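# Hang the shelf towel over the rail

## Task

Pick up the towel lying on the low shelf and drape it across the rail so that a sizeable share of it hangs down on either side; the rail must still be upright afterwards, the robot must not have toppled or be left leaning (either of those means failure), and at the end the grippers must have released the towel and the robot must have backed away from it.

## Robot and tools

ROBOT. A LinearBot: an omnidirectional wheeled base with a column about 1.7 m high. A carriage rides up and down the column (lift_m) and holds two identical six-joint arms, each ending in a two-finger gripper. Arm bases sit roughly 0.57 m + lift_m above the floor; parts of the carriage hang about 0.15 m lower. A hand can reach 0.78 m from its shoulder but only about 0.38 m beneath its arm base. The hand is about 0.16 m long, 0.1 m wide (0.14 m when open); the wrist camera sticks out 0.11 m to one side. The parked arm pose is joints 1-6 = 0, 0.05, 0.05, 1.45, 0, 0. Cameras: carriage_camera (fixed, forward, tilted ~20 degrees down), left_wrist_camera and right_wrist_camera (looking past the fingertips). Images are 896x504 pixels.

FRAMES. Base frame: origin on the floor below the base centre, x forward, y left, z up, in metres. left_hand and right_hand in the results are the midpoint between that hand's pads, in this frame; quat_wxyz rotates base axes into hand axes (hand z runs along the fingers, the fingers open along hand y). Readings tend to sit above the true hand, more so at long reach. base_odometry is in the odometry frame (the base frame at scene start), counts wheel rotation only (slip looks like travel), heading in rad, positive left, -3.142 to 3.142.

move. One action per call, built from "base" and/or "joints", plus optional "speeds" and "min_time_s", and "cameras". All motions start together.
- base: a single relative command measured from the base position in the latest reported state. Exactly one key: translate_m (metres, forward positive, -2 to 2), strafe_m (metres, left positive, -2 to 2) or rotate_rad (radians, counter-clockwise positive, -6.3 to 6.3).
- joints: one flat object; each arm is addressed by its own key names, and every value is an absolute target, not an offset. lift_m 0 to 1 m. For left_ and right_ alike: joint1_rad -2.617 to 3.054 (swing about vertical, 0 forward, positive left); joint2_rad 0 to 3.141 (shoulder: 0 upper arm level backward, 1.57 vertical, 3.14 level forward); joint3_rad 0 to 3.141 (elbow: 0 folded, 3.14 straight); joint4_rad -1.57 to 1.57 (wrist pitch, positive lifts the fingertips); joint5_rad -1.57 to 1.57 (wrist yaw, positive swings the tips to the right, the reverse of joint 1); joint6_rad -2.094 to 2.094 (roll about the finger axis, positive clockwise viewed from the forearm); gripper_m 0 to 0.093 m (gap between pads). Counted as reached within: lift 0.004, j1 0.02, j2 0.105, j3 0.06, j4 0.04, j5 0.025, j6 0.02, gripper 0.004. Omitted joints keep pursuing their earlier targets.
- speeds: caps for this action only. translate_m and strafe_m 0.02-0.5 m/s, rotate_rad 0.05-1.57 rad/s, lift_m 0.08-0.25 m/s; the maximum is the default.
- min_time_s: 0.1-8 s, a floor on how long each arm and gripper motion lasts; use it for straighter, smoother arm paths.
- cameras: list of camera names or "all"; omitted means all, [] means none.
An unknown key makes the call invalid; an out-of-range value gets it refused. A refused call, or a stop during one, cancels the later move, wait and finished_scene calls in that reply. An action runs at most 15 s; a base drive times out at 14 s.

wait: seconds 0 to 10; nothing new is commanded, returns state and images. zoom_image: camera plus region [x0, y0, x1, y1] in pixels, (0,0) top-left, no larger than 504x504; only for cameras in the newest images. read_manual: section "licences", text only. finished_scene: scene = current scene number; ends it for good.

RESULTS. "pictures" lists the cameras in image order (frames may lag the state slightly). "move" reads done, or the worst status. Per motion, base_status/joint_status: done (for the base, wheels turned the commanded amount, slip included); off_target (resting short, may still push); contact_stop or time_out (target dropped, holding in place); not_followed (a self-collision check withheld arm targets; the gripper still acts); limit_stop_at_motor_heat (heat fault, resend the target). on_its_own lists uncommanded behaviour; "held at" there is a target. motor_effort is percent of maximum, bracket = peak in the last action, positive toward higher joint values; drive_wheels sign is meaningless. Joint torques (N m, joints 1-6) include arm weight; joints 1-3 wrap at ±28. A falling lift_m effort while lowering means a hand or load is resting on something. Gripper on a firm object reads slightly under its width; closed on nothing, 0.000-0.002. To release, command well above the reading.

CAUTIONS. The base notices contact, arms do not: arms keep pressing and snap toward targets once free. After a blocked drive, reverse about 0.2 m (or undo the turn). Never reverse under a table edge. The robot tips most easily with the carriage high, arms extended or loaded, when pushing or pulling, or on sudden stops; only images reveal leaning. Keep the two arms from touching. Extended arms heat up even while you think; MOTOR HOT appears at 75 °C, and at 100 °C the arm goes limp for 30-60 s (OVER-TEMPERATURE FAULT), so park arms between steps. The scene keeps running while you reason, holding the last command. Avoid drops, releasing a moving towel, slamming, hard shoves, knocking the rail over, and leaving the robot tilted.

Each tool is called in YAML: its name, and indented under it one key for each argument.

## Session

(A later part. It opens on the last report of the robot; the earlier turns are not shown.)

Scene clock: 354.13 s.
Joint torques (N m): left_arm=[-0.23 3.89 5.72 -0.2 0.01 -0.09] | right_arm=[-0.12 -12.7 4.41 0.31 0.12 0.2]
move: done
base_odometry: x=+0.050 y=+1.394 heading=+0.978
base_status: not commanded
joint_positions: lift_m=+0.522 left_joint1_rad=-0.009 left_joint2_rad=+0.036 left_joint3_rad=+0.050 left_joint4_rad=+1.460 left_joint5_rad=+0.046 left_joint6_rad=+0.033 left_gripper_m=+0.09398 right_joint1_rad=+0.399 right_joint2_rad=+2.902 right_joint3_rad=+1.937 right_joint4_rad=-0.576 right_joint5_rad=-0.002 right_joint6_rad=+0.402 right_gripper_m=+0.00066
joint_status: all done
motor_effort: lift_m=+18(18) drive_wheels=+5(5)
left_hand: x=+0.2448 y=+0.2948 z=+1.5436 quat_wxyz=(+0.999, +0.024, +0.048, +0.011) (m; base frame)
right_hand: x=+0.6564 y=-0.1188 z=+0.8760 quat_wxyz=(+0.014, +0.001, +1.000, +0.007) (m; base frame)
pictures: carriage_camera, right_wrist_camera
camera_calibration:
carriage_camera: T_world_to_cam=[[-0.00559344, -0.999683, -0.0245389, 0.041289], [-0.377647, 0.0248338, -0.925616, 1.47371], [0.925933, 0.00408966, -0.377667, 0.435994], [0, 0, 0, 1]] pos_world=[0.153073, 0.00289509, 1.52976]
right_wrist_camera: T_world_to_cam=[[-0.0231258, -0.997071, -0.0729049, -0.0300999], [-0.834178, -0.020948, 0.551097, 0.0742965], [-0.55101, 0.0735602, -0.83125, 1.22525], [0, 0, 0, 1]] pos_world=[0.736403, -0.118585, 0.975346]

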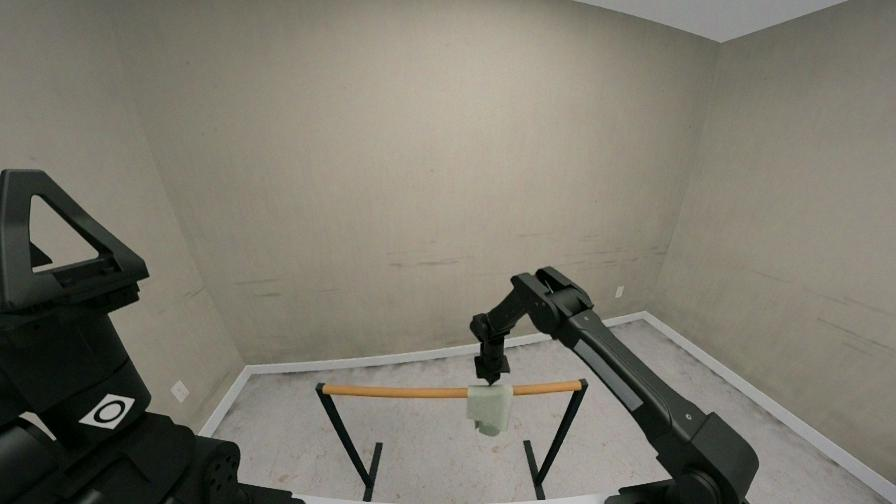

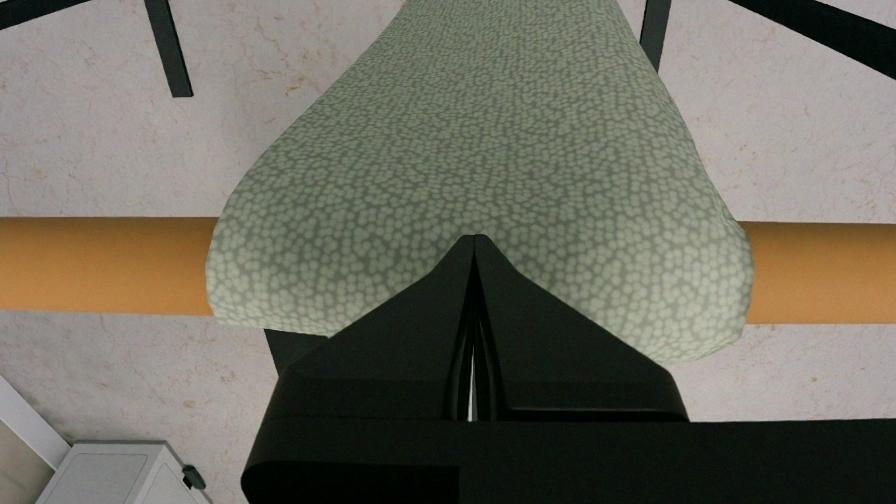

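move:
  joints: {"lift_m": 0.66}
  speeds: {"lift_m": 0.1}
  cameras: ["right_wrist_camera"]

move:
  base: {"translate_m": -0.45}
  speeds: {"translate_m": 0.2}
  cameras: ["carriage_camera"]

zoom_image:
  camera: "carriage_camera"
  region: [400, 300, 540, 440]

Scene clock: 384.50 s.
Joint torques (N m): left_arm=[-0.17 3.77 5.63 -0.22 0.01 -0.1] | right_arm=[-0.2 -13.48 4.4 0.23 0.14 0.21]
move: done
base_odometry: x=+0.050 y=+1.394 heading=+0.978
base_status: not commanded
joint_positions: lift_m=+0.660 left_joint1_rad=-0.009 left_joint2_rad=+0.036 left_joint3_rad=+0.050 left_joint4_rad=+1.460 left_joint5_rad=+0.046 left_joint6_rad=+0.033 left_gripper_m=+0.09398 right_joint1_rad=+0.399 right_joint2_rad=+2.912 right_joint3_rad=+1.936 right_joint4_rad=-0.575 right_joint5_rad=-0.002 right_joint6_rad=+0.402 right_gripper_m=+0.00066
joint_status: all done
motor_effort: lift_m=+24(30) drive_wheels=+5(5)
left_hand: x=+0.2448 y=+0.2948 z=+1.6818 quat_wxyz=(+0.999, +0.024, +0.048, +0.011) (m; base frame)
right_hand: x=+0.6529 y=-0.1203 z=+1.0093 quat_wxyz=(+0.009, +0.001, +1.000, +0.005) (m; base frame)
pictures: right_wrist_camera
camera_calibration:
right_wrist_camera: T_world_to_cam=[[-0.0237977, -0.997354, -0.06869, -0.0257917], [-0.82891, -0.0187258, 0.559068, -0.0133785], [-0.558875, 0.0702424, -0.826271, 1.33397], [0, 0, 0, 1]] pos_world=[0.733819, -0.119675, 1.10793]

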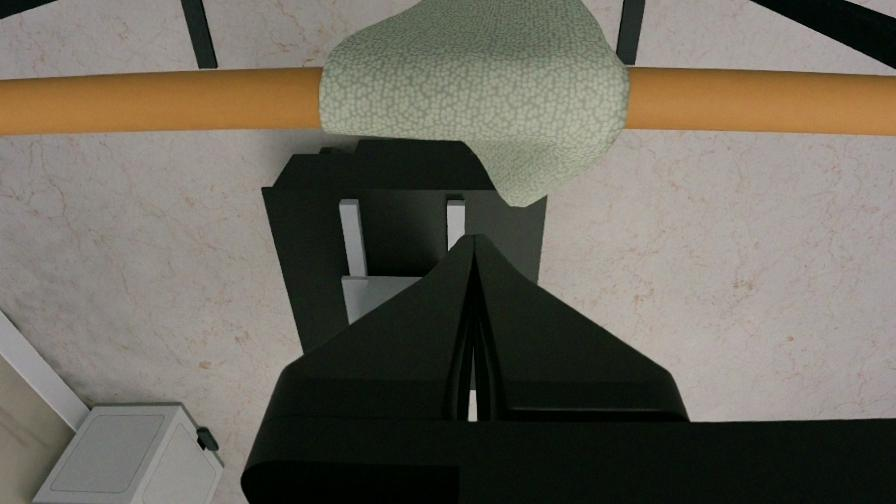

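Scene clock: 387.97 s.
Joint torques (N m): left_arm=[-0.27 3.89 5.61 -0.2 0 -0.09] | right_arm=[-0.1 -13.5 4.38 0.26 0.13 0.2]
move: done
base_odometry: x=-0.202 y=+1.021 heading=+0.978
base_status: done
joint_positions: lift_m=+0.660 left_joint1_rad=-0.009 left_joint2_rad=+0.036 left_joint3_rad=+0.050 left_joint4_rad=+1.460 left_joint5_rad=+0.046 left_joint6_rad=+0.033 left_gripper_m=+0.09398 right_joint1_rad=+0.400 right_joint2_rad=+2.912 right_joint3_rad=+1.936 right_joint4_rad=-0.575 right_joint5_rad=-0.002 right_joint6_rad=+0.402 right_gripper_m=+0.00066
joint_status: not commanded
motor_effort: lift_m=+24(25) drive_wheels=+0(12)
left_hand: x=+0.2449 y=+0.2948 z=+1.6818 quat_wxyz=(+0.999, +0.024, +0.048, +0.011) (m; base frame)
right_hand: x=+0.6528 y=-0.1202 z=+1.0093 quat_wxyz=(+0.009, +0.001, +1.000, +0.005) (m; base frame)
pictures: carriage_camera
camera_calibration:
carriage_camera: T_world_to_cam=[[-0.00559344, -0.999683, -0.0245389, 0.0446805], [-0.377647, 0.0248338, -0.925616, 1.60164], [0.925933, 0.00408966, -0.377667, 0.48819], [0, 0, 0, 1]] pos_world=[0.153073, 0.00289509, 1.66797]

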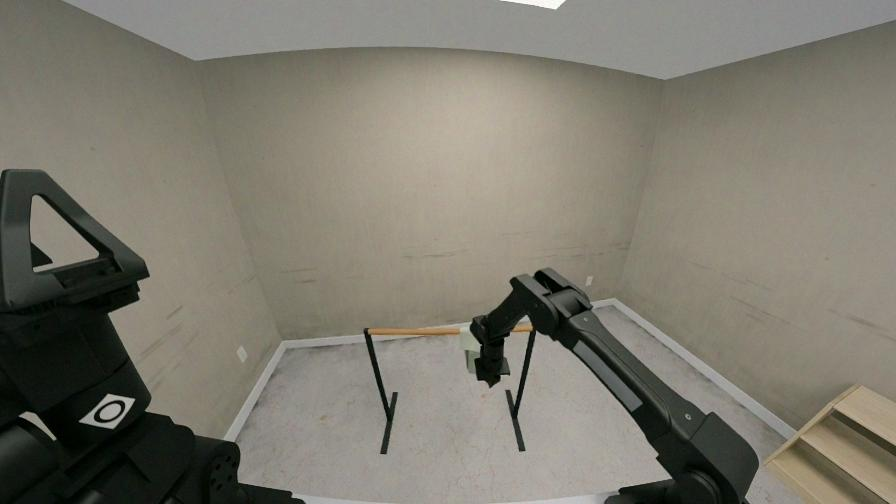

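Scaled by 3.600 from the camera's 896x504 image, which has a finer 1280x720 frame.

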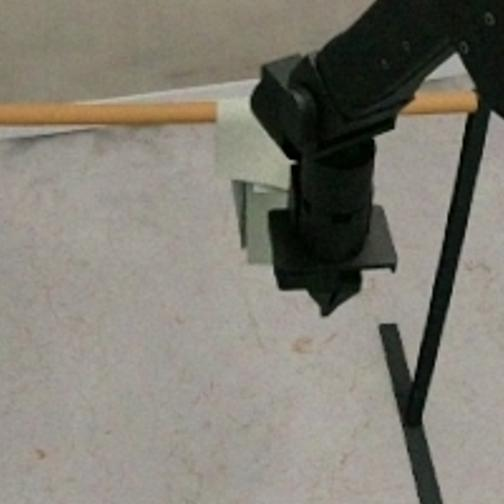

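move:
  base: {"strafe_m": 0.175}
  joints: {"lift_m": 0.0, "right_joint1_rad": 0.0, "right_joint2_rad": 2.80, "right_joint3_rad": 1.71, "right_joint4_rad": 1.49, "right_joint5_rad": 0.0, "right_joint6_rad": 1.585, "right_gripper_m": 0.06}
  min_time_s: 3
  speeds: {"lift_m": 0.2, "strafe_m": 0.2}
  cameras: ["carriage_camera", "right_wrist_camera"]

zoom_image:
  camera: "carriage_camera"
  region: [420, 160, 620, 360]

Scene clock: 403.97 s.
Joint torques (N m): left_arm=[-0.18 3.96 5.64 -0.22 -0.01 -0.09] | right_arm=[-0.81 -19.99 5.44 1.97 0.07 0.12]
move: done
base_odometry: x=-0.347 y=+1.118 heading=+0.978
base_status: done
joint_positions: lift_m=+0.003 left_joint1_rad=-0.009 left_joint2_rad=+0.036 left_joint3_rad=+0.050 left_joint4_rad=+1.460 left_joint5_rad=+0.046 left_joint6_rad=+0.033 left_gripper_m=+0.09398 right_joint1_rad=+0.006 right_joint2_rad=+2.844 right_joint3_rad=+1.714 right_joint4_rad=+1.482 right_joint5_rad=-0.002 right_joint6_rad=+1.571 right_gripper_m=+0.05989
joint_status: all done
joint sent to its limit — lift_m, lower limit.
motor_effort: lift_m=+20(20) drive_wheels=-2(9)
left_hand: x=+0.2447 y=+0.2948 z=+1.0253 quat_wxyz=(+0.999, +0.024, +0.048, +0.011) (m; base frame)
right_hand: x=+0.8829 y=-0.2987 z=+0.6743 quat_wxyz=(+0.578, +0.403, +0.406, +0.582) (m; base frame)
pictures: carriage_camera, right_wrist_camera
camera_calibration:
carriage_camera: T_world_to_cam=[[-0.00559344, -0.999683, -0.0245389, 0.028567], [-0.377647, 0.0248338, -0.925616, 0.99383], [0.925933, 0.00408966, -0.377667, 0.240195], [0, 0, 0, 1]] pos_world=[0.153073, 0.00289509, 1.01132]
right_wrist_camera: T_world_to_cam=[[0.399676, 0.0246631, -0.916325, 0.281688], [-0.539386, 0.814585, -0.213341, 0.875375], [0.741162, 0.57952, 0.338873, -0.583096], [0, 0, 0, 1]] pos_world=[0.79175, -0.382099, 0.642466]

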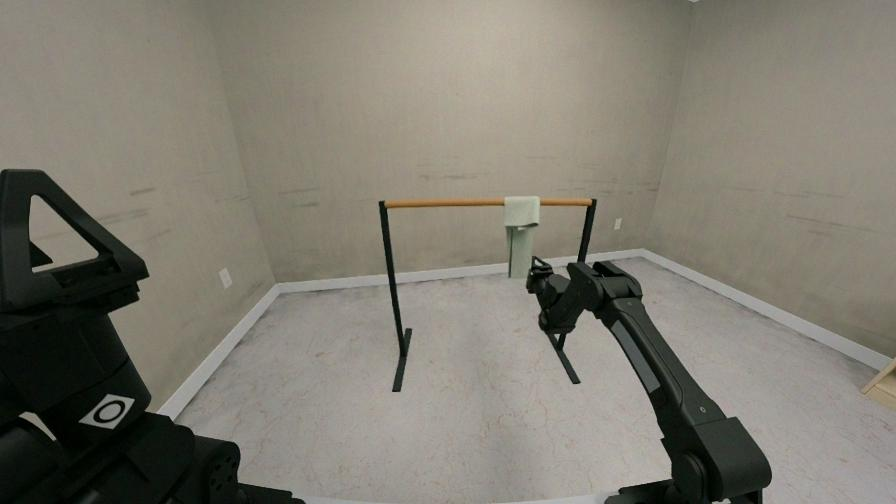

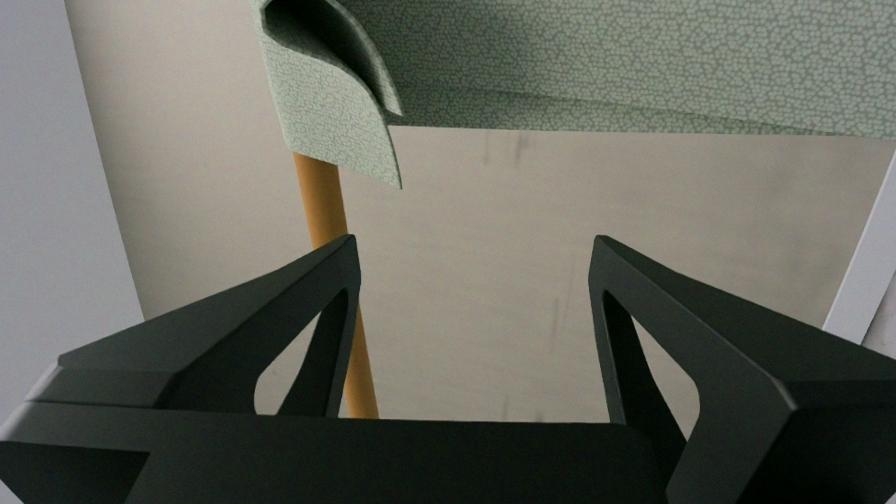

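Scaled by 2.520 from the camera's 896x504 image, which has a finer 1280x720 frame.

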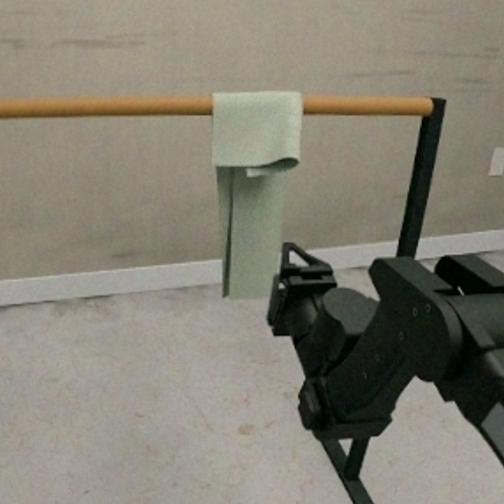

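move:
  base: {"translate_m": 0.09}
  joints: {"lift_m": 0.105}
  speeds: {"lift_m": 0.1, "translate_m": 0.1}
  cameras: ["carriage_camera", "right_wrist_camera"]

zoom_image:
  camera: "carriage_camera"
  region: [460, 180, 620, 340]

Scene clock: 423.67 s.
Joint torques (N m): left_arm=[-0.27 3.95 5.61 -0.2 0.01 -0.08] | right_arm=[-0.9 -18.67 5.64 1.81 0.07 0.12]
move: done
base_odometry: x=-0.297 y=+1.193 heading=+0.979
base_status: done
joint_positions: lift_m=+0.105 left_joint1_rad=-0.009 left_joint2_rad=+0.036 left_joint3_rad=+0.050 left_joint4_rad=+1.460 left_joint5_rad=+0.046 left_joint6_rad=+0.033 left_gripper_m=+0.09398 right_joint1_rad=+0.006 right_joint2_rad=+2.831 right_joint3_rad=+1.710 right_joint4_rad=+1.489 right_joint5_rad=-0.002 right_joint6_rad=+1.571 right_gripper_m=+0.05989
joint_status: all done
motor_effort: lift_m=+24(31) drive_wheels=-4(9)
left_hand: x=+0.2447 y=+0.2948 z=+1.1269 quat_wxyz=(+0.999, +0.024, +0.048, +0.011) (m; base frame)
right_hand: x=+0.8822 y=-0.2990 z=+0.7840 quat_wxyz=(+0.581, +0.399, +0.402, +0.585) (m; base frame)
pictures: carriage_camera, right_wrist_camera
camera_calibration:
carriage_camera: T_world_to_cam=[[-0.00559344, -0.999683, -0.0245389, 0.0310606], [-0.377647, 0.0248338, -0.925616, 1.08789], [0.925933, 0.00408966, -0.377667, 0.278572], [0, 0, 0, 1]] pos_world=[0.153073, 0.00289509, 1.11294]
right_wrist_camera: T_world_to_cam=[[0.413962, 0.0249701, -0.909952, 0.365017], [-0.535786, 0.814815, -0.221384, 0.901808], [0.735914, 0.579184, 0.35068, -0.624331], [0, 0, 0, 1]] pos_world=[0.791527, -0.382318, 0.750734]

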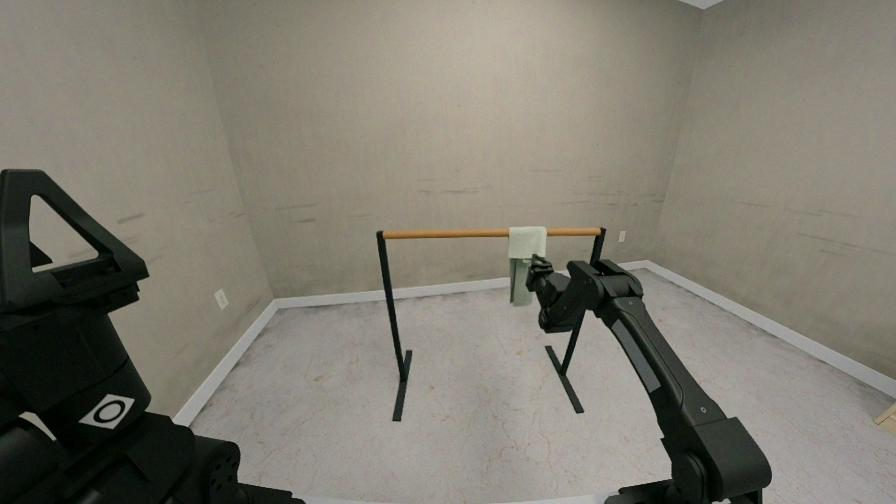

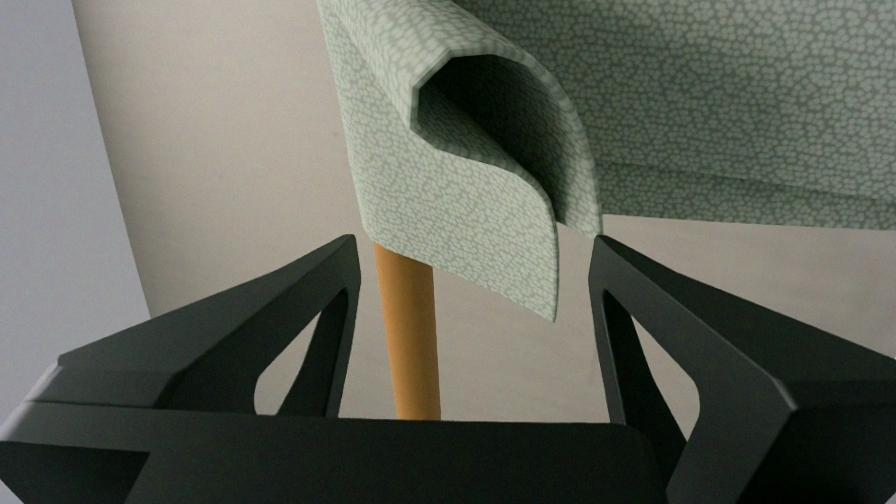

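Scaled by 3.150 from the camera's 896x504 image, which has a finer 1280x720 frame.

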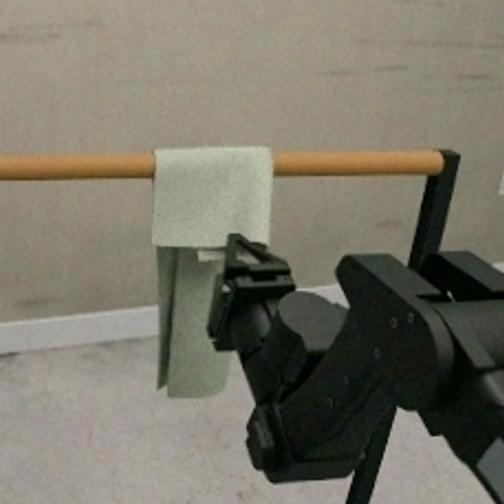

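move:
  joints: {"lift_m": 0.12}
  cameras: ["carriage_camera", "right_wrist_camera"]

Scene clock: 447.47 s.
Joint torques (N m): left_arm=[-0.27 3.9 5.65 -0.18 -0.02 -0.08] | right_arm=[-0.83 -17.88 5.61 1.75 0.06 0.11]
move: done
MOTOR HOT: joint 2 (shoulder) of the right arm reports 80 °C; the controller stops that arm at 100 °C. To cool a motor, set the load down, stop pushing, or move to a pose that needs little force.
base_odometry: x=-0.297 y=+1.193 heading=+0.979
base_status: not commanded
joint_positions: lift_m=+0.120 left_joint1_rad=-0.009 left_joint2_rad=+0.036 left_joint3_rad=+0.050 left_joint4_rad=+1.460 left_joint5_rad=+0.046 left_joint6_rad=+0.033 left_gripper_m=+0.09398 right_joint1_rad=+0.006 right_joint2_rad=+2.822 right_joint3_rad=+1.710 right_joint4_rad=+1.496 right_joint5_rad=-0.002 right_joint6_rad=+1.572 right_gripper_m=+0.05989
joint_status: all done
motor_effort: lift_m=+24(30) drive_wheels=+5(5)
left_hand: x=+0.2447 y=+0.2948 z=+1.1419 quat_wxyz=(+0.999, +0.024, +0.048, +0.011) (m; base frame)
right_hand: x=+0.8818 y=-0.2990 z=+0.8064 quat_wxyz=(+0.584, +0.394, +0.397, +0.588) (m; base frame)
pictures: carriage_camera, right_wrist_camera
camera_calibration:
carriage_camera: T_world_to_cam=[[-0.00559344, -0.999683, -0.0245389, 0.0314288], [-0.377647, 0.0248338, -0.925616, 1.10178], [0.925933, 0.00408966, -0.377667, 0.284239], [0, 0, 0, 1]] pos_world=[0.153073, 0.00289509, 1.12794]
right_wrist_camera: T_world_to_cam=[[0.428136, 0.025429, -0.903356, 0.367942], [-0.532375, 0.814839, -0.229376, 0.910002], [0.730257, 0.579129, 0.3624, -0.636375], [0, 0, 0, 1]] pos_world=[0.791651, -0.382318, 0.771738]

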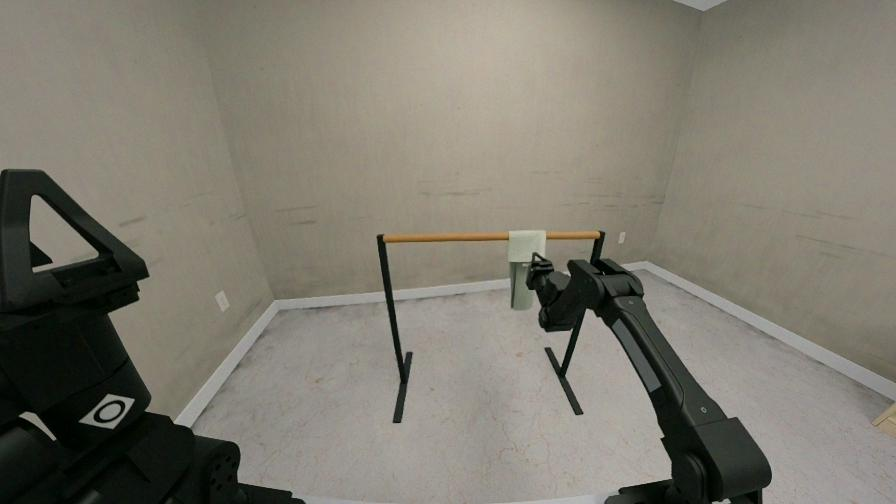

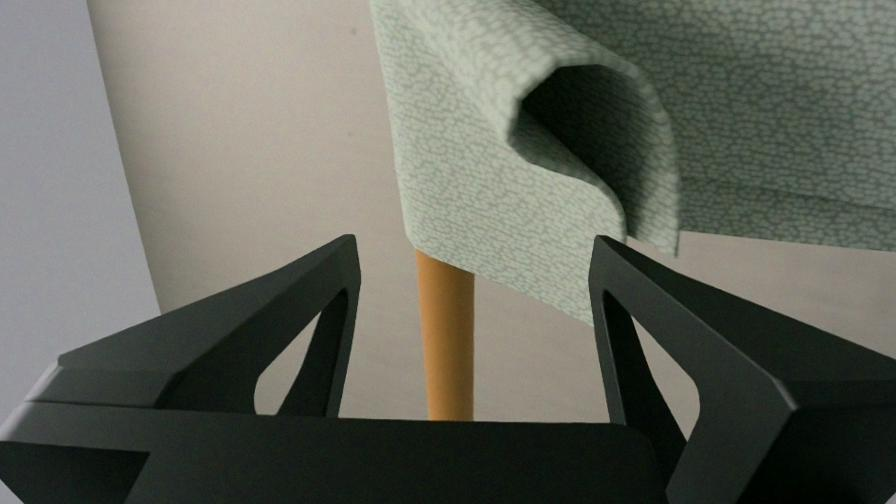

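move:
  base: {"translate_m": 0.105}
  speeds: {"translate_m": 0.1}
  cameras: ["right_wrist_camera"]

move:
  joints: {"right_gripper_m": 0.0}
  min_time_s: 2
  cameras: ["carriage_camera", "right_wrist_camera"]

Scene clock: 477.37 s.
Joint torques (N m): left_arm=[-0.12 3.84 5.63 -0.2 -0.01 -0.07] | right_arm=[-0.75 -18.02 5.71 1.73 0.07 0.11]
move: done
MOTOR HOT: still on. Joint 2 (shoulder) of the right arm reports 76 °C.
base_odometry: x=-0.239 y=+1.281 heading=+0.979
base_status: done
joint_positions: lift_m=+0.120 left_joint1_rad=-0.009 left_joint2_rad=+0.036 left_joint3_rad=+0.050 left_joint4_rad=+1.460 left_joint5_rad=+0.046 left_joint6_rad=+0.033 left_gripper_m=+0.09398 right_joint1_rad=+0.006 right_joint2_rad=+2.822 right_joint3_rad=+1.710 right_joint4_rad=+1.496 right_joint5_rad=-0.002 right_joint6_rad=+1.572 right_gripper_m=+0.05989
joint_status: not commanded
motor_effort: lift_m=+25(25) drive_wheels=-4(12)
left_hand: x=+0.2446 y=+0.2948 z=+1.1419 quat_wxyz=(+0.999, +0.024, +0.048, +0.011) (m; base frame)
right_hand: x=+0.8818 y=-0.2990 z=+0.8064 quat_wxyz=(+0.584, +0.394, +0.397, +0.588) (m; base frame)
pictures: right_wrist_camera
camera_calibration:
right_wrist_camera: T_world_to_cam=[[0.428136, 0.025429, -0.903356, 0.367942], [-0.532375, 0.814839, -0.229376, 0.910002], [0.730257, 0.579129, 0.3624, -0.636375], [0, 0, 0, 1]] pos_world=[0.791651, -0.382318, 0.771738]

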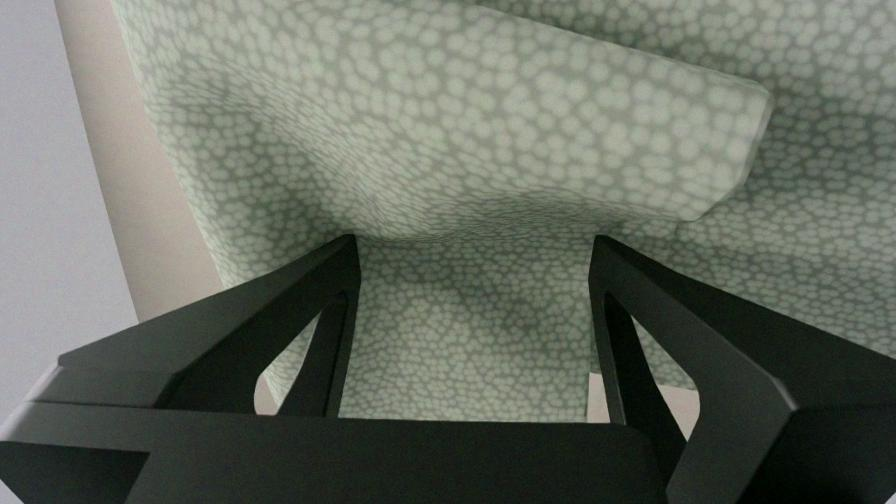

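Scene clock: 479.67 s.
Joint torques (N m): left_arm=[-0.2 3.86 5.63 -0.2 0 -0.07] | right_arm=[-0.8 -18.04 5.75 1.75 0.07 0.11]
move: done
MOTOR HOT: still on. Joint 2 (shoulder) of the right arm reports 76 °C.
base_odometry: x=-0.239 y=+1.281 heading=+0.979
base_status: not commanded
joint_positions: lift_m=+0.120 left_joint1_rad=-0.009 left_joint2_rad=+0.036 left_joint3_rad=+0.050 left_joint4_rad=+1.460 left_joint5_rad=+0.046 left_joint6_rad=+0.033 left_gripper_m=+0.09398 right_joint1_rad=+0.006 right_joint2_rad=+2.822 right_joint3_rad=+1.710 right_joint4_rad=+1.496 right_joint5_rad=-0.002 right_joint6_rad=+1.572 right_gripper_m=+0.00066
joint_status: all done
motor_effort: lift_m=+25(25) drive_wheels=-4(4)
left_hand: x=+0.2446 y=+0.2948 z=+1.1419 quat_wxyz=(+0.999, +0.024, +0.048, +0.011) (m; base frame)
right_hand: x=+0.8818 y=-0.2990 z=+0.8064 quat_wxyz=(+0.584, +0.394, +0.397, +0.588) (m; base frame)
pictures: carriage_camera, right_wrist_camera
camera_calibration:
carriage_camera: T_world_to_cam=[[-0.00559344, -0.999683, -0.0245389, 0.0314288], [-0.377647, 0.0248338, -0.925616, 1.10178], [0.925933, 0.00408966, -0.377667, 0.284239], [0, 0, 0, 1]] pos_world=[0.153073, 0.00289509, 1.12794]
right_wrist_camera: T_world_to_cam=[[0.428136, 0.025429, -0.903356, 0.367942], [-0.532375, 0.814839, -0.229376, 0.910002], [0.730257, 0.579129, 0.3624, -0.636375], [0, 0, 0, 1]] pos_world=[0.791651, -0.382318, 0.771738]

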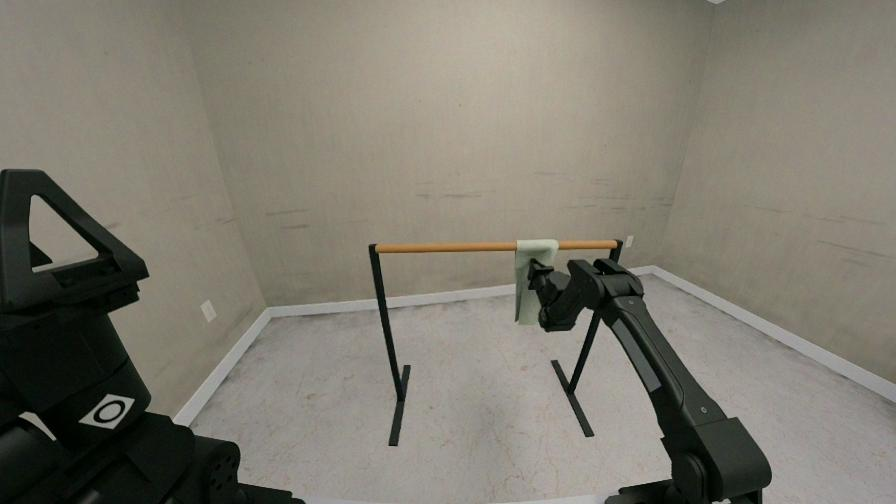

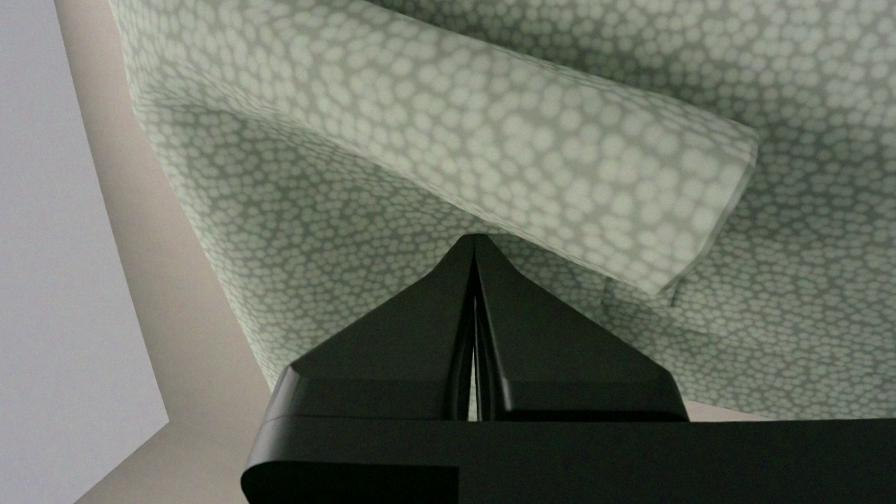

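move:
  base: {"translate_m": -0.09}
  speeds: {"translate_m": 0.1}
  cameras: []

move:
  joints: {"right_gripper_m": 0.06, "right_joint6_rad": 0.0}
  min_time_s: 1.5
  cameras: ["carriage_camera", "right_wrist_camera"]

Scene clock: 491.83 s.
Joint torques (N m): left_arm=[-0.2 3.88 5.7 -0.2 0.01 -0.1] | right_arm=[-0.83 -18.09 5.7 1.75 0.06 0.12]
move: done
MOTOR HOT: still on. Joint 2 (shoulder) of the right arm reports 76 °C.
base_odometry: x=-0.289 y=+1.206 heading=+0.979
base_status: done
joint_positions: lift_m=+0.120 left_joint1_rad=-0.009 left_joint2_rad=+0.036 left_joint3_rad=+0.050 left_joint4_rad=+1.460 left_joint5_rad=+0.046 left_joint6_rad=+0.033 left_gripper_m=+0.09398 right_joint1_rad=+0.006 right_joint2_rad=+2.822 right_joint3_rad=+1.710 right_joint4_rad=+1.496 right_joint5_rad=-0.002 right_joint6_rad=+1.572 right_gripper_m=+0.00066
joint_status: not commanded
motor_effort: lift_m=+25(25) drive_wheels=-5(11)
left_hand: x=+0.2447 y=+0.2948 z=+1.1419 quat_wxyz=(+0.999, +0.024, +0.048, +0.011) (m; base frame)
right_hand: x=+0.8818 y=-0.2990 z=+0.8064 quat_wxyz=(+0.584, +0.394, +0.397, +0.588) (m; base frame)
pictures: none
No camera images: "cameras" was empty.

Scene clock: 493.87 s.
Joint torques (N m): left_arm=[-0.18 3.88 5.68 -0.21 0 -0.08] | right_arm=[-0.83 -18.03 5.74 1.71 0.1 0]
move: done
MOTOR HOT: still on. Joint 2 (shoulder) of the right arm reports 76 °C.
base_odometry: x=-0.289 y=+1.206 heading=+0.979
base_status: not commanded
joint_positions: lift_m=+0.120 left_joint1_rad=-0.009 left_joint2_rad=+0.036 left_joint3_rad=+0.050 left_joint4_rad=+1.460 left_joint5_rad=+0.046 left_joint6_rad=+0.033 left_gripper_m=+0.09398 right_joint1_rad=+0.006 right_joint2_rad=+2.822 right_joint3_rad=+1.710 right_joint4_rad=+1.496 right_joint5_rad=-0.002 right_joint6_rad=+0.015 right_gripper_m=+0.05989
joint_status: all done
motor_effort: lift_m=+25(25) drive_wheels=-5(5)
left_hand: x=+0.2447 y=+0.2948 z=+1.1419 quat_wxyz=(+0.999, +0.024, +0.048, +0.011) (m; base frame)
right_hand: x=+0.8818 y=-0.2990 z=+0.8064 quat_wxyz=(+0.829, +0.002, +0.559, +0.009) (m; base frame)
pictures: carriage_camera, right_wrist_camera
camera_calibration:
carriage_camera: T_world_to_cam=[[-0.00559344, -0.999683, -0.0245389, 0.0314288], [-0.377647, 0.0248338, -0.925616, 1.10178], [0.925933, 0.00408966, -0.377667, 0.284239], [0, 0, 0, 1]] pos_world=[0.153073, 0.00289509, 1.12794]
right_wrist_camera: T_world_to_cam=[[0.0756391, -0.997064, -0.0119145, -0.345805], [-0.225543, -0.00546856, -0.974218, 0.99488], [0.971293, 0.0763762, -0.225294, -0.525274], [0, 0, 0, 1]] pos_world=[0.760739, -0.299231, 0.846769]

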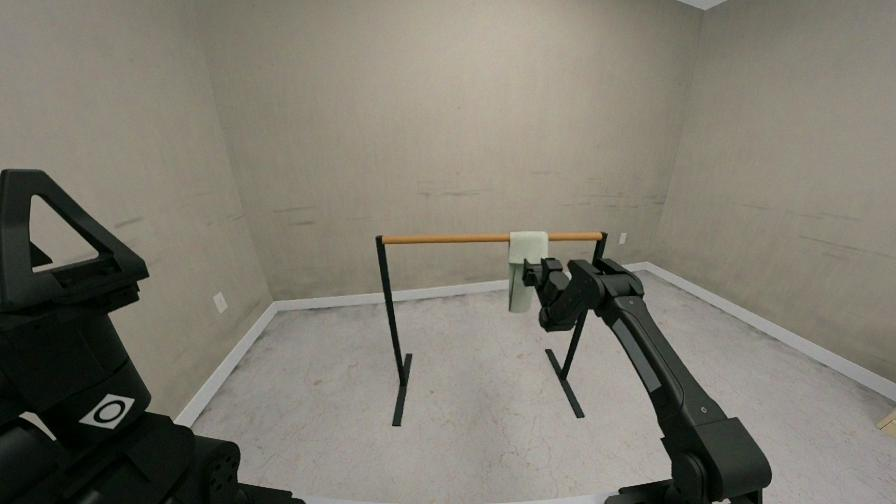

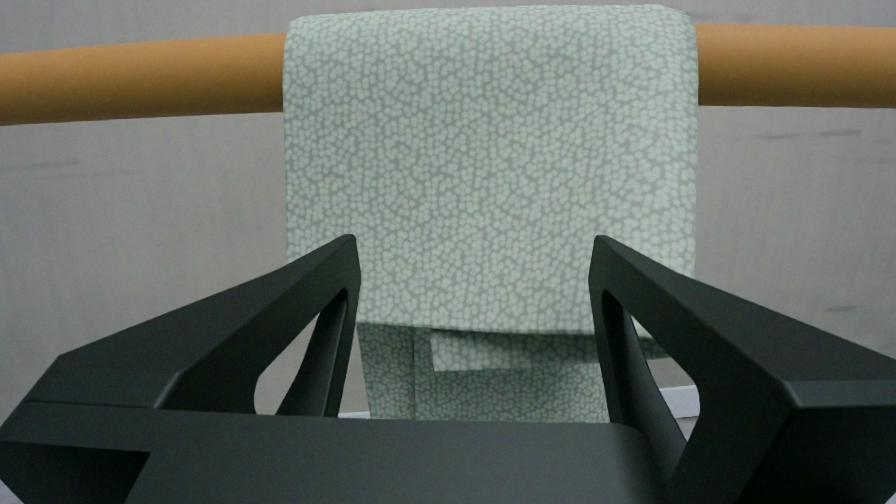

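move:
  joints: {"lift_m": 0.053, "right_joint2_rad": 3.03, "right_joint3_rad": 2.15, "right_joint4_rad": 1.55, "right_joint6_rad": 0.0, "right_gripper_m": 0.09}
  min_time_s: 2
  cameras: ["carriage_camera", "right_wrist_camera"]

Scene clock: 534.30 s.
Joint torques (N m): left_arm=[-0.2 3.9 5.6 -0.21 -0.01 -0.09] | right_arm=[-0.81 -14.17 8.16 1.49 0.11 -0.09]
move: done
MOTOR HOT: still on. Joint 2 (shoulder) of the right arm reports 79 °C.
base_odometry: x=-0.289 y=+1.206 heading=+0.979
base_status: not commanded
joint_positions: lift_m=+0.053 left_joint1_rad=-0.009 left_joint2_rad=+0.036 left_joint3_rad=+0.050 left_joint4_rad=+1.460 left_joint5_rad=+0.046 left_joint6_rad=+0.033 left_gripper_m=+0.09398 right_joint1_rad=+0.006 right_joint2_rad=+2.997 right_joint3_rad=+2.129 right_joint4_rad=+1.540 right_joint5_rad=-0.002 right_joint6_rad=+0.013 right_gripper_m=+0.08987
joint_status: all done
motor_effort: lift_m=+20(20) drive_wheels=-6(6)
left_hand: x=+0.2447 y=+0.2948 z=+1.0755 quat_wxyz=(+0.999, +0.024, +0.048, +0.011) (m; base frame)
right_hand: x=+0.8987 y=-0.2989 z=+0.8012 quat_wxyz=(+0.901, +0.001, +0.434, +0.009) (m; base frame)
pictures: carriage_camera, right_wrist_camera
camera_calibration:
carriage_camera: T_world_to_cam=[[-0.00559344, -0.999683, -0.0245389, 0.0297991], [-0.377647, 0.0248338, -0.925616, 1.04031], [0.925933, 0.00408966, -0.377667, 0.259158], [0, 0, 0, 1]] pos_world=[0.153073, 0.00289509, 1.06153]
right_wrist_camera: T_world_to_cam=[[0.0749467, -0.997137, 0.0100148, -0.364025], [0.0608563, -0.00545072, -0.998132, 0.755359], [0.995329, 0.0754162, 0.0602735, -0.793605], [0, 0, 0, 1]] pos_world=[0.771212, -0.299015, 0.805427]

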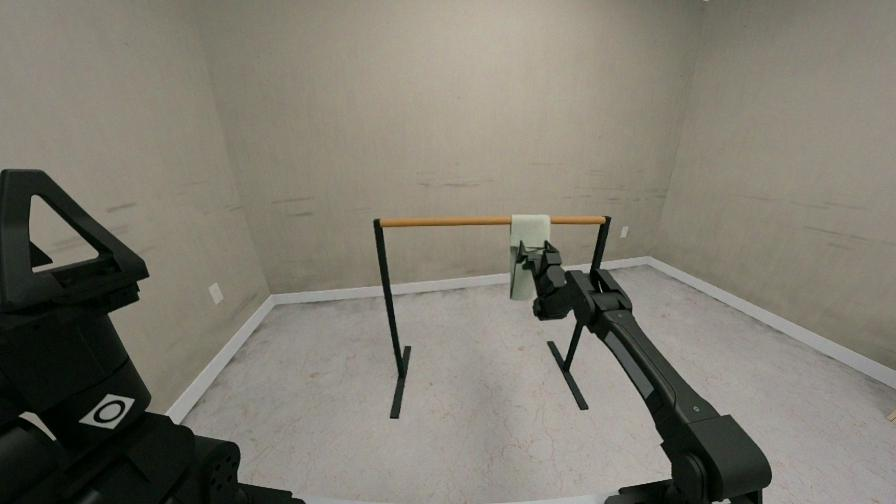

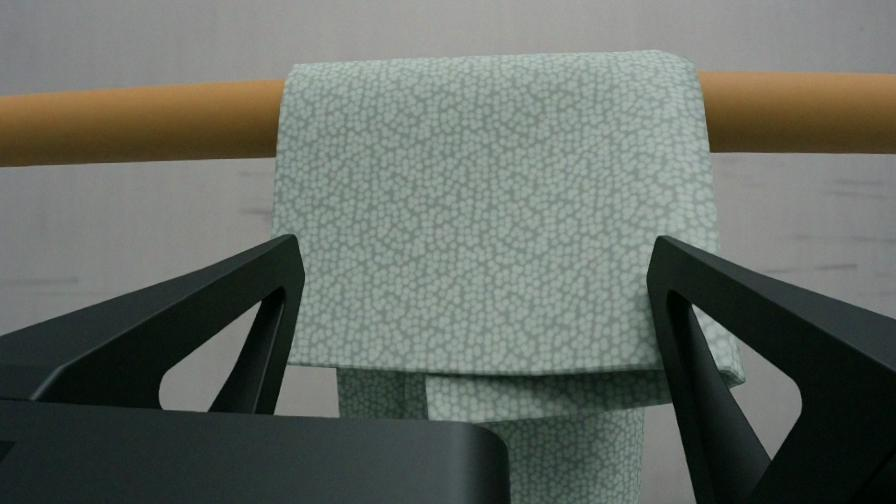

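move:
  joints: {"lift_m": 0.0245, "right_joint1_rad": -0.025, "right_joint6_rad": 1.585}
  min_time_s: 1.5
  cameras: ["right_wrist_camera"]

move:
  base: {"translate_m": 0.078}
  speeds: {"translate_m": 0.06}
  cameras: ["right_wrist_camera", "carriage_camera"]

Scene clock: 550.07 s.
Joint torques (N m): left_arm=[-0.2 3.9 5.61 -0.19 -0.01 -0.07] | right_arm=[-0.91 -15.97 7.13 1.44 0.04 0.18]
move: done
MOTOR HOT: still on. Joint 2 (shoulder) of the right arm reports 80 °C.
base_odometry: x=-0.289 y=+1.206 heading=+0.979
base_status: not commanded
joint_positions: lift_m=+0.025 left_joint1_rad=-0.009 left_joint2_rad=+0.036 left_joint3_rad=+0.050 left_joint4_rad=+1.460 left_joint5_rad=+0.046 left_joint6_rad=+0.033 left_gripper_m=+0.09398 right_joint1_rad=-0.019 right_joint2_rad=+3.016 right_joint3_rad=+2.141 right_joint4_rad=+1.550 right_joint5_rad=-0.002 right_joint6_rad=+1.569 right_gripper_m=+0.08987
joint_status: all done
motor_effort: lift_m=+20(20) drive_wheels=-6(6)
left_hand: x=+0.2447 y=+0.2948 z=+1.0470 quat_wxyz=(+0.999, +0.024, +0.048, +0.011) (m; base frame)
right_hand: x=+0.8977 y=-0.3151 z=+0.7665 quat_wxyz=(+0.643, +0.308, +0.304, +0.631) (m; base frame)
pictures: right_wrist_camera
camera_calibration:
right_wrist_camera: T_world_to_cam=[[0.6698, 0.00838216, -0.742494, -0.0201755], [-0.423458, 0.825709, -0.372677, 0.937993], [0.60996, 0.564034, 0.556609, -0.669787], [0, 0, 0, 1]] pos_world=[0.819258, -0.396557, 0.707398]

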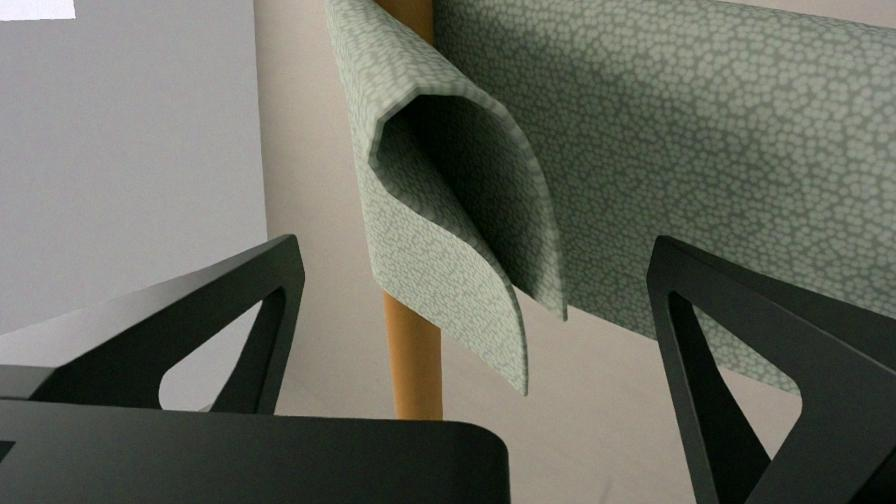

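Scene clock: 551.90 s.
Joint torques (N m): left_arm=[-0.25 3.92 5.65 -0.21 -0.02 -0.1] | right_arm=[-0.76 -15.82 7.19 1.44 0.03 0.14]
move: done
MOTOR HOT: still on. Joint 2 (shoulder) of the right arm reports 80 °C.
base_odometry: x=-0.245 y=+1.271 heading=+0.980
base_status: done
joint_positions: lift_m=+0.025 left_joint1_rad=-0.009 left_joint2_rad=+0.036 left_joint3_rad=+0.050 left_joint4_rad=+1.460 left_joint5_rad=+0.046 left_joint6_rad=+0.033 left_gripper_m=+0.09398 right_joint1_rad=-0.019 right_joint2_rad=+3.016 right_joint3_rad=+2.141 right_joint4_rad=+1.551 right_joint5_rad=-0.002 right_joint6_rad=+1.571 right_gripper_m=+0.08987
joint_status: not commanded
motor_effort: lift_m=+20(20) drive_wheels=-4(11)
left_hand: x=+0.2447 y=+0.2948 z=+1.0470 quat_wxyz=(+0.999, +0.024, +0.048, +0.011) (m; base frame)
right_hand: x=+0.8976 y=-0.3156 z=+0.7666 quat_wxyz=(+0.643, +0.309, +0.304, +0.632) (m; base frame)
pictures: carriage_camera, right_wrist_camera
camera_calibration:
carriage_camera: T_world_to_cam=[[-0.00559344, -0.999683, -0.0245389, 0.0290999], [-0.377647, 0.0248338, -0.925616, 1.01393], [0.925933, 0.00408966, -0.377667, 0.248397], [0, 0, 0, 1]] pos_world=[0.153073, 0.00289509, 1.03304]
right_wrist_camera: T_world_to_cam=[[0.670096, 0.00938872, -0.742215, -0.0202335], [-0.423466, 0.826069, -0.371869, 0.937918], [0.609629, 0.563491, 0.557521, -0.670069], [0, 0, 0, 1]] pos_world=[0.819229, -0.397017, 0.707343]

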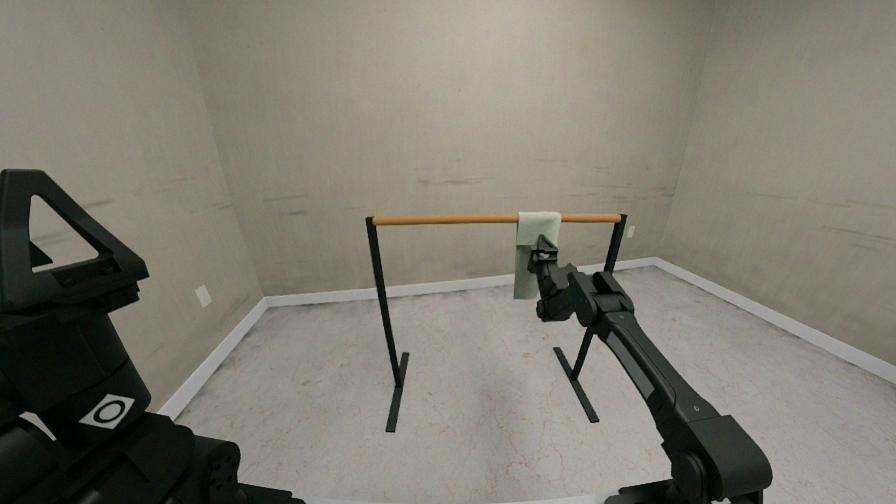

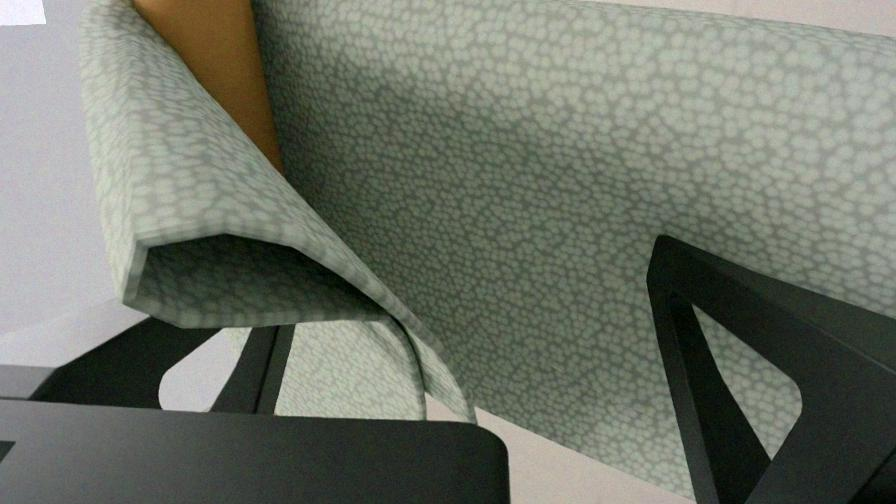

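move:
  joints: {"right_gripper_m": 0.0}
  min_time_s: 2
  cameras: ["right_wrist_camera"]

Scene clock: 556.53 s.
Joint torques (N m): left_arm=[-0.21 3.88 5.67 -0.2 -0.01 -0.08] | right_arm=[-0.73 -15.94 7.13 1.41 0.02 0.13]
move: done
MOTOR HOT: still on. Joint 2 (shoulder) of the right arm reports 82 °C.
base_odometry: x=-0.245 y=+1.271 heading=+0.980
base_status: not commanded
joint_positions: lift_m=+0.025 left_joint1_rad=-0.009 left_joint2_rad=+0.036 left_joint3_rad=+0.050 left_joint4_rad=+1.460 left_joint5_rad=+0.046 left_joint6_rad=+0.033 left_gripper_m=+0.09398 right_joint1_rad=-0.019 right_joint2_rad=+3.016 right_joint3_rad=+2.141 right_joint4_rad=+1.551 right_joint5_rad=-0.002 right_joint6_rad=+1.571 right_gripper_m=+0.00102
joint_status: all done
motor_effort: lift_m=+20(20) drive_wheels=-4(4)
left_hand: x=+0.2447 y=+0.2948 z=+1.0470 quat_wxyz=(+0.999, +0.024, +0.048, +0.011) (m; base frame)
right_hand: x=+0.8976 y=-0.3156 z=+0.7666 quat_wxyz=(+0.643, +0.309, +0.304, +0.632) (m; base frame)
pictures: right_wrist_camera
camera_calibration:
right_wrist_camera: T_world_to_cam=[[0.670096, 0.00938872, -0.742215, -0.0202335], [-0.423466, 0.826069, -0.371869, 0.937918], [0.609629, 0.563491, 0.557521, -0.670069], [0, 0, 0, 1]] pos_world=[0.819229, -0.397017, 0.707343]

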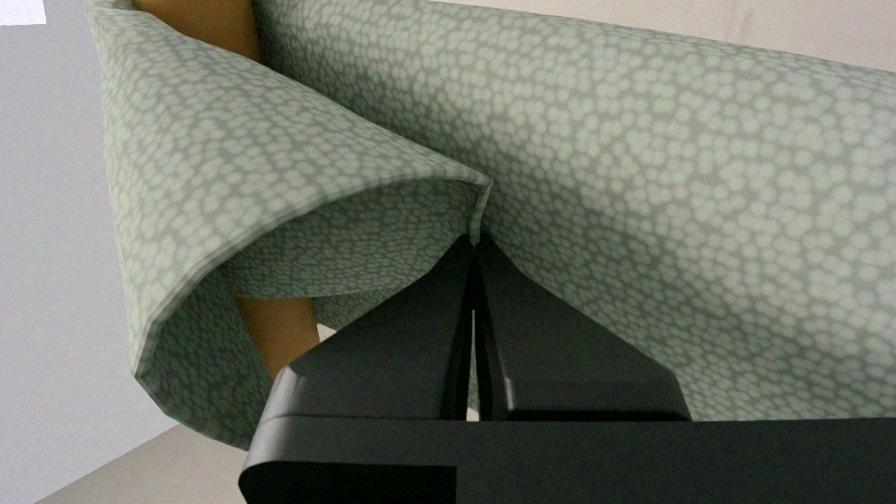

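move:
  base: {"translate_m": -0.035}
  joints: {"lift_m": 0.005, "right_joint4_rad": 1.35}
  speeds: {"translate_m": 0.02, "lift_m": 0.08}
  min_time_s: 2
  cameras: ["right_wrist_camera", "carriage_camera"]

Scene clock: 562.97 s.
Joint torques (N m): left_arm=[-0.21 3.88 5.67 -0.2 0.01 -0.08] | right_arm=[-0.76 -16.09 7.25 1.2 0.04 0.14]
move: off_target
MOTOR HOT: still on. Joint 2 (shoulder) of the right arm reports 84 °C.
base_odometry: x=-0.265 y=+1.242 heading=+0.979
base_status: done
joint_positions: lift_m=+0.005 left_joint1_rad=-0.009 left_joint2_rad=+0.036 left_joint3_rad=+0.050 left_joint4_rad=+1.460 left_joint5_rad=+0.046 left_joint6_rad=+0.033 left_gripper_m=+0.09398 right_joint1_rad=-0.020 right_joint2_rad=+3.016 right_joint3_rad=+2.143 right_joint4_rad=+1.395 right_joint5_rad=-0.002 right_joint6_rad=+1.571 right_gripper_m=+0.00095
joint_status: right_joint4_rad off_target (ended at +1.394, target +1.350); the others done
motor_effort: lift_m=+20(20) drive_wheels=+2(12)
left_hand: x=+0.2448 y=+0.2948 z=+1.0275 quat_wxyz=(+0.999, +0.024, +0.048, +0.011) (m; base frame)
right_hand: x=+0.9192 y=-0.3163 z=+0.7163 quat_wxyz=(+0.618, +0.357, +0.351, +0.606) (m; base frame)
pictures: carriage_camera, right_wrist_camera
camera_calibration:
carriage_camera: T_world_to_cam=[[-0.00559344, -0.999683, -0.0245389, 0.0286208], [-0.377647, 0.0248338, -0.925616, 0.995859], [0.925933, 0.00408966, -0.377667, 0.241023], [0, 0, 0, 1]] pos_world=[0.153073, 0.00289509, 1.01351]
right_wrist_camera: T_world_to_cam=[[0.548571, 0.0119036, -0.836019, 0.107687], [-0.475059, 0.827257, -0.299941, 0.925222], [0.688032, 0.561697, 0.459464, -0.657235], [0, 0, 0, 1]] pos_world=[0.832661, -0.397511, 0.669516]

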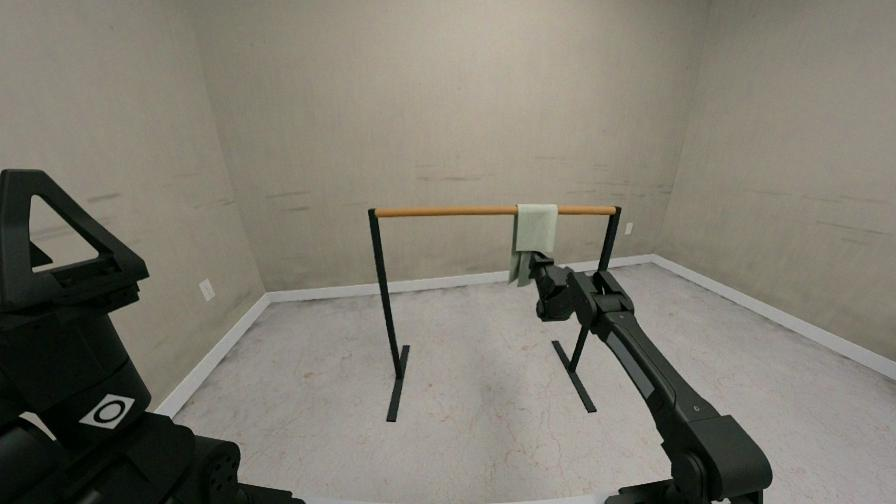

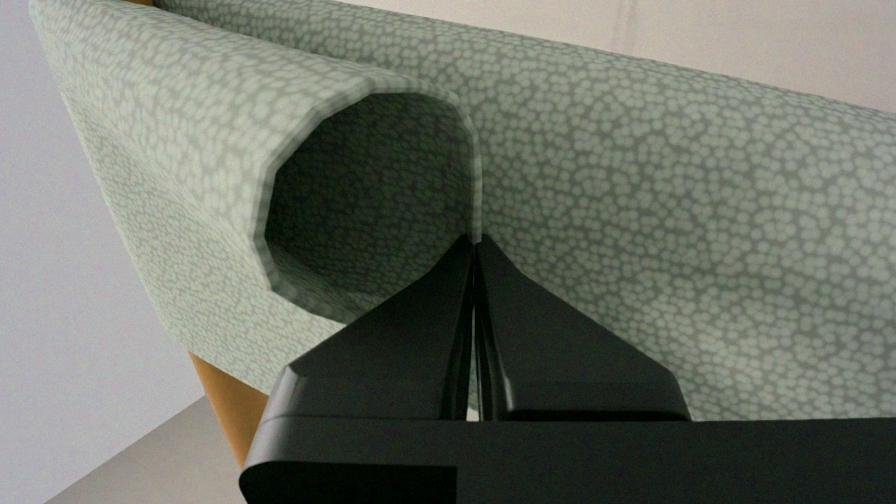

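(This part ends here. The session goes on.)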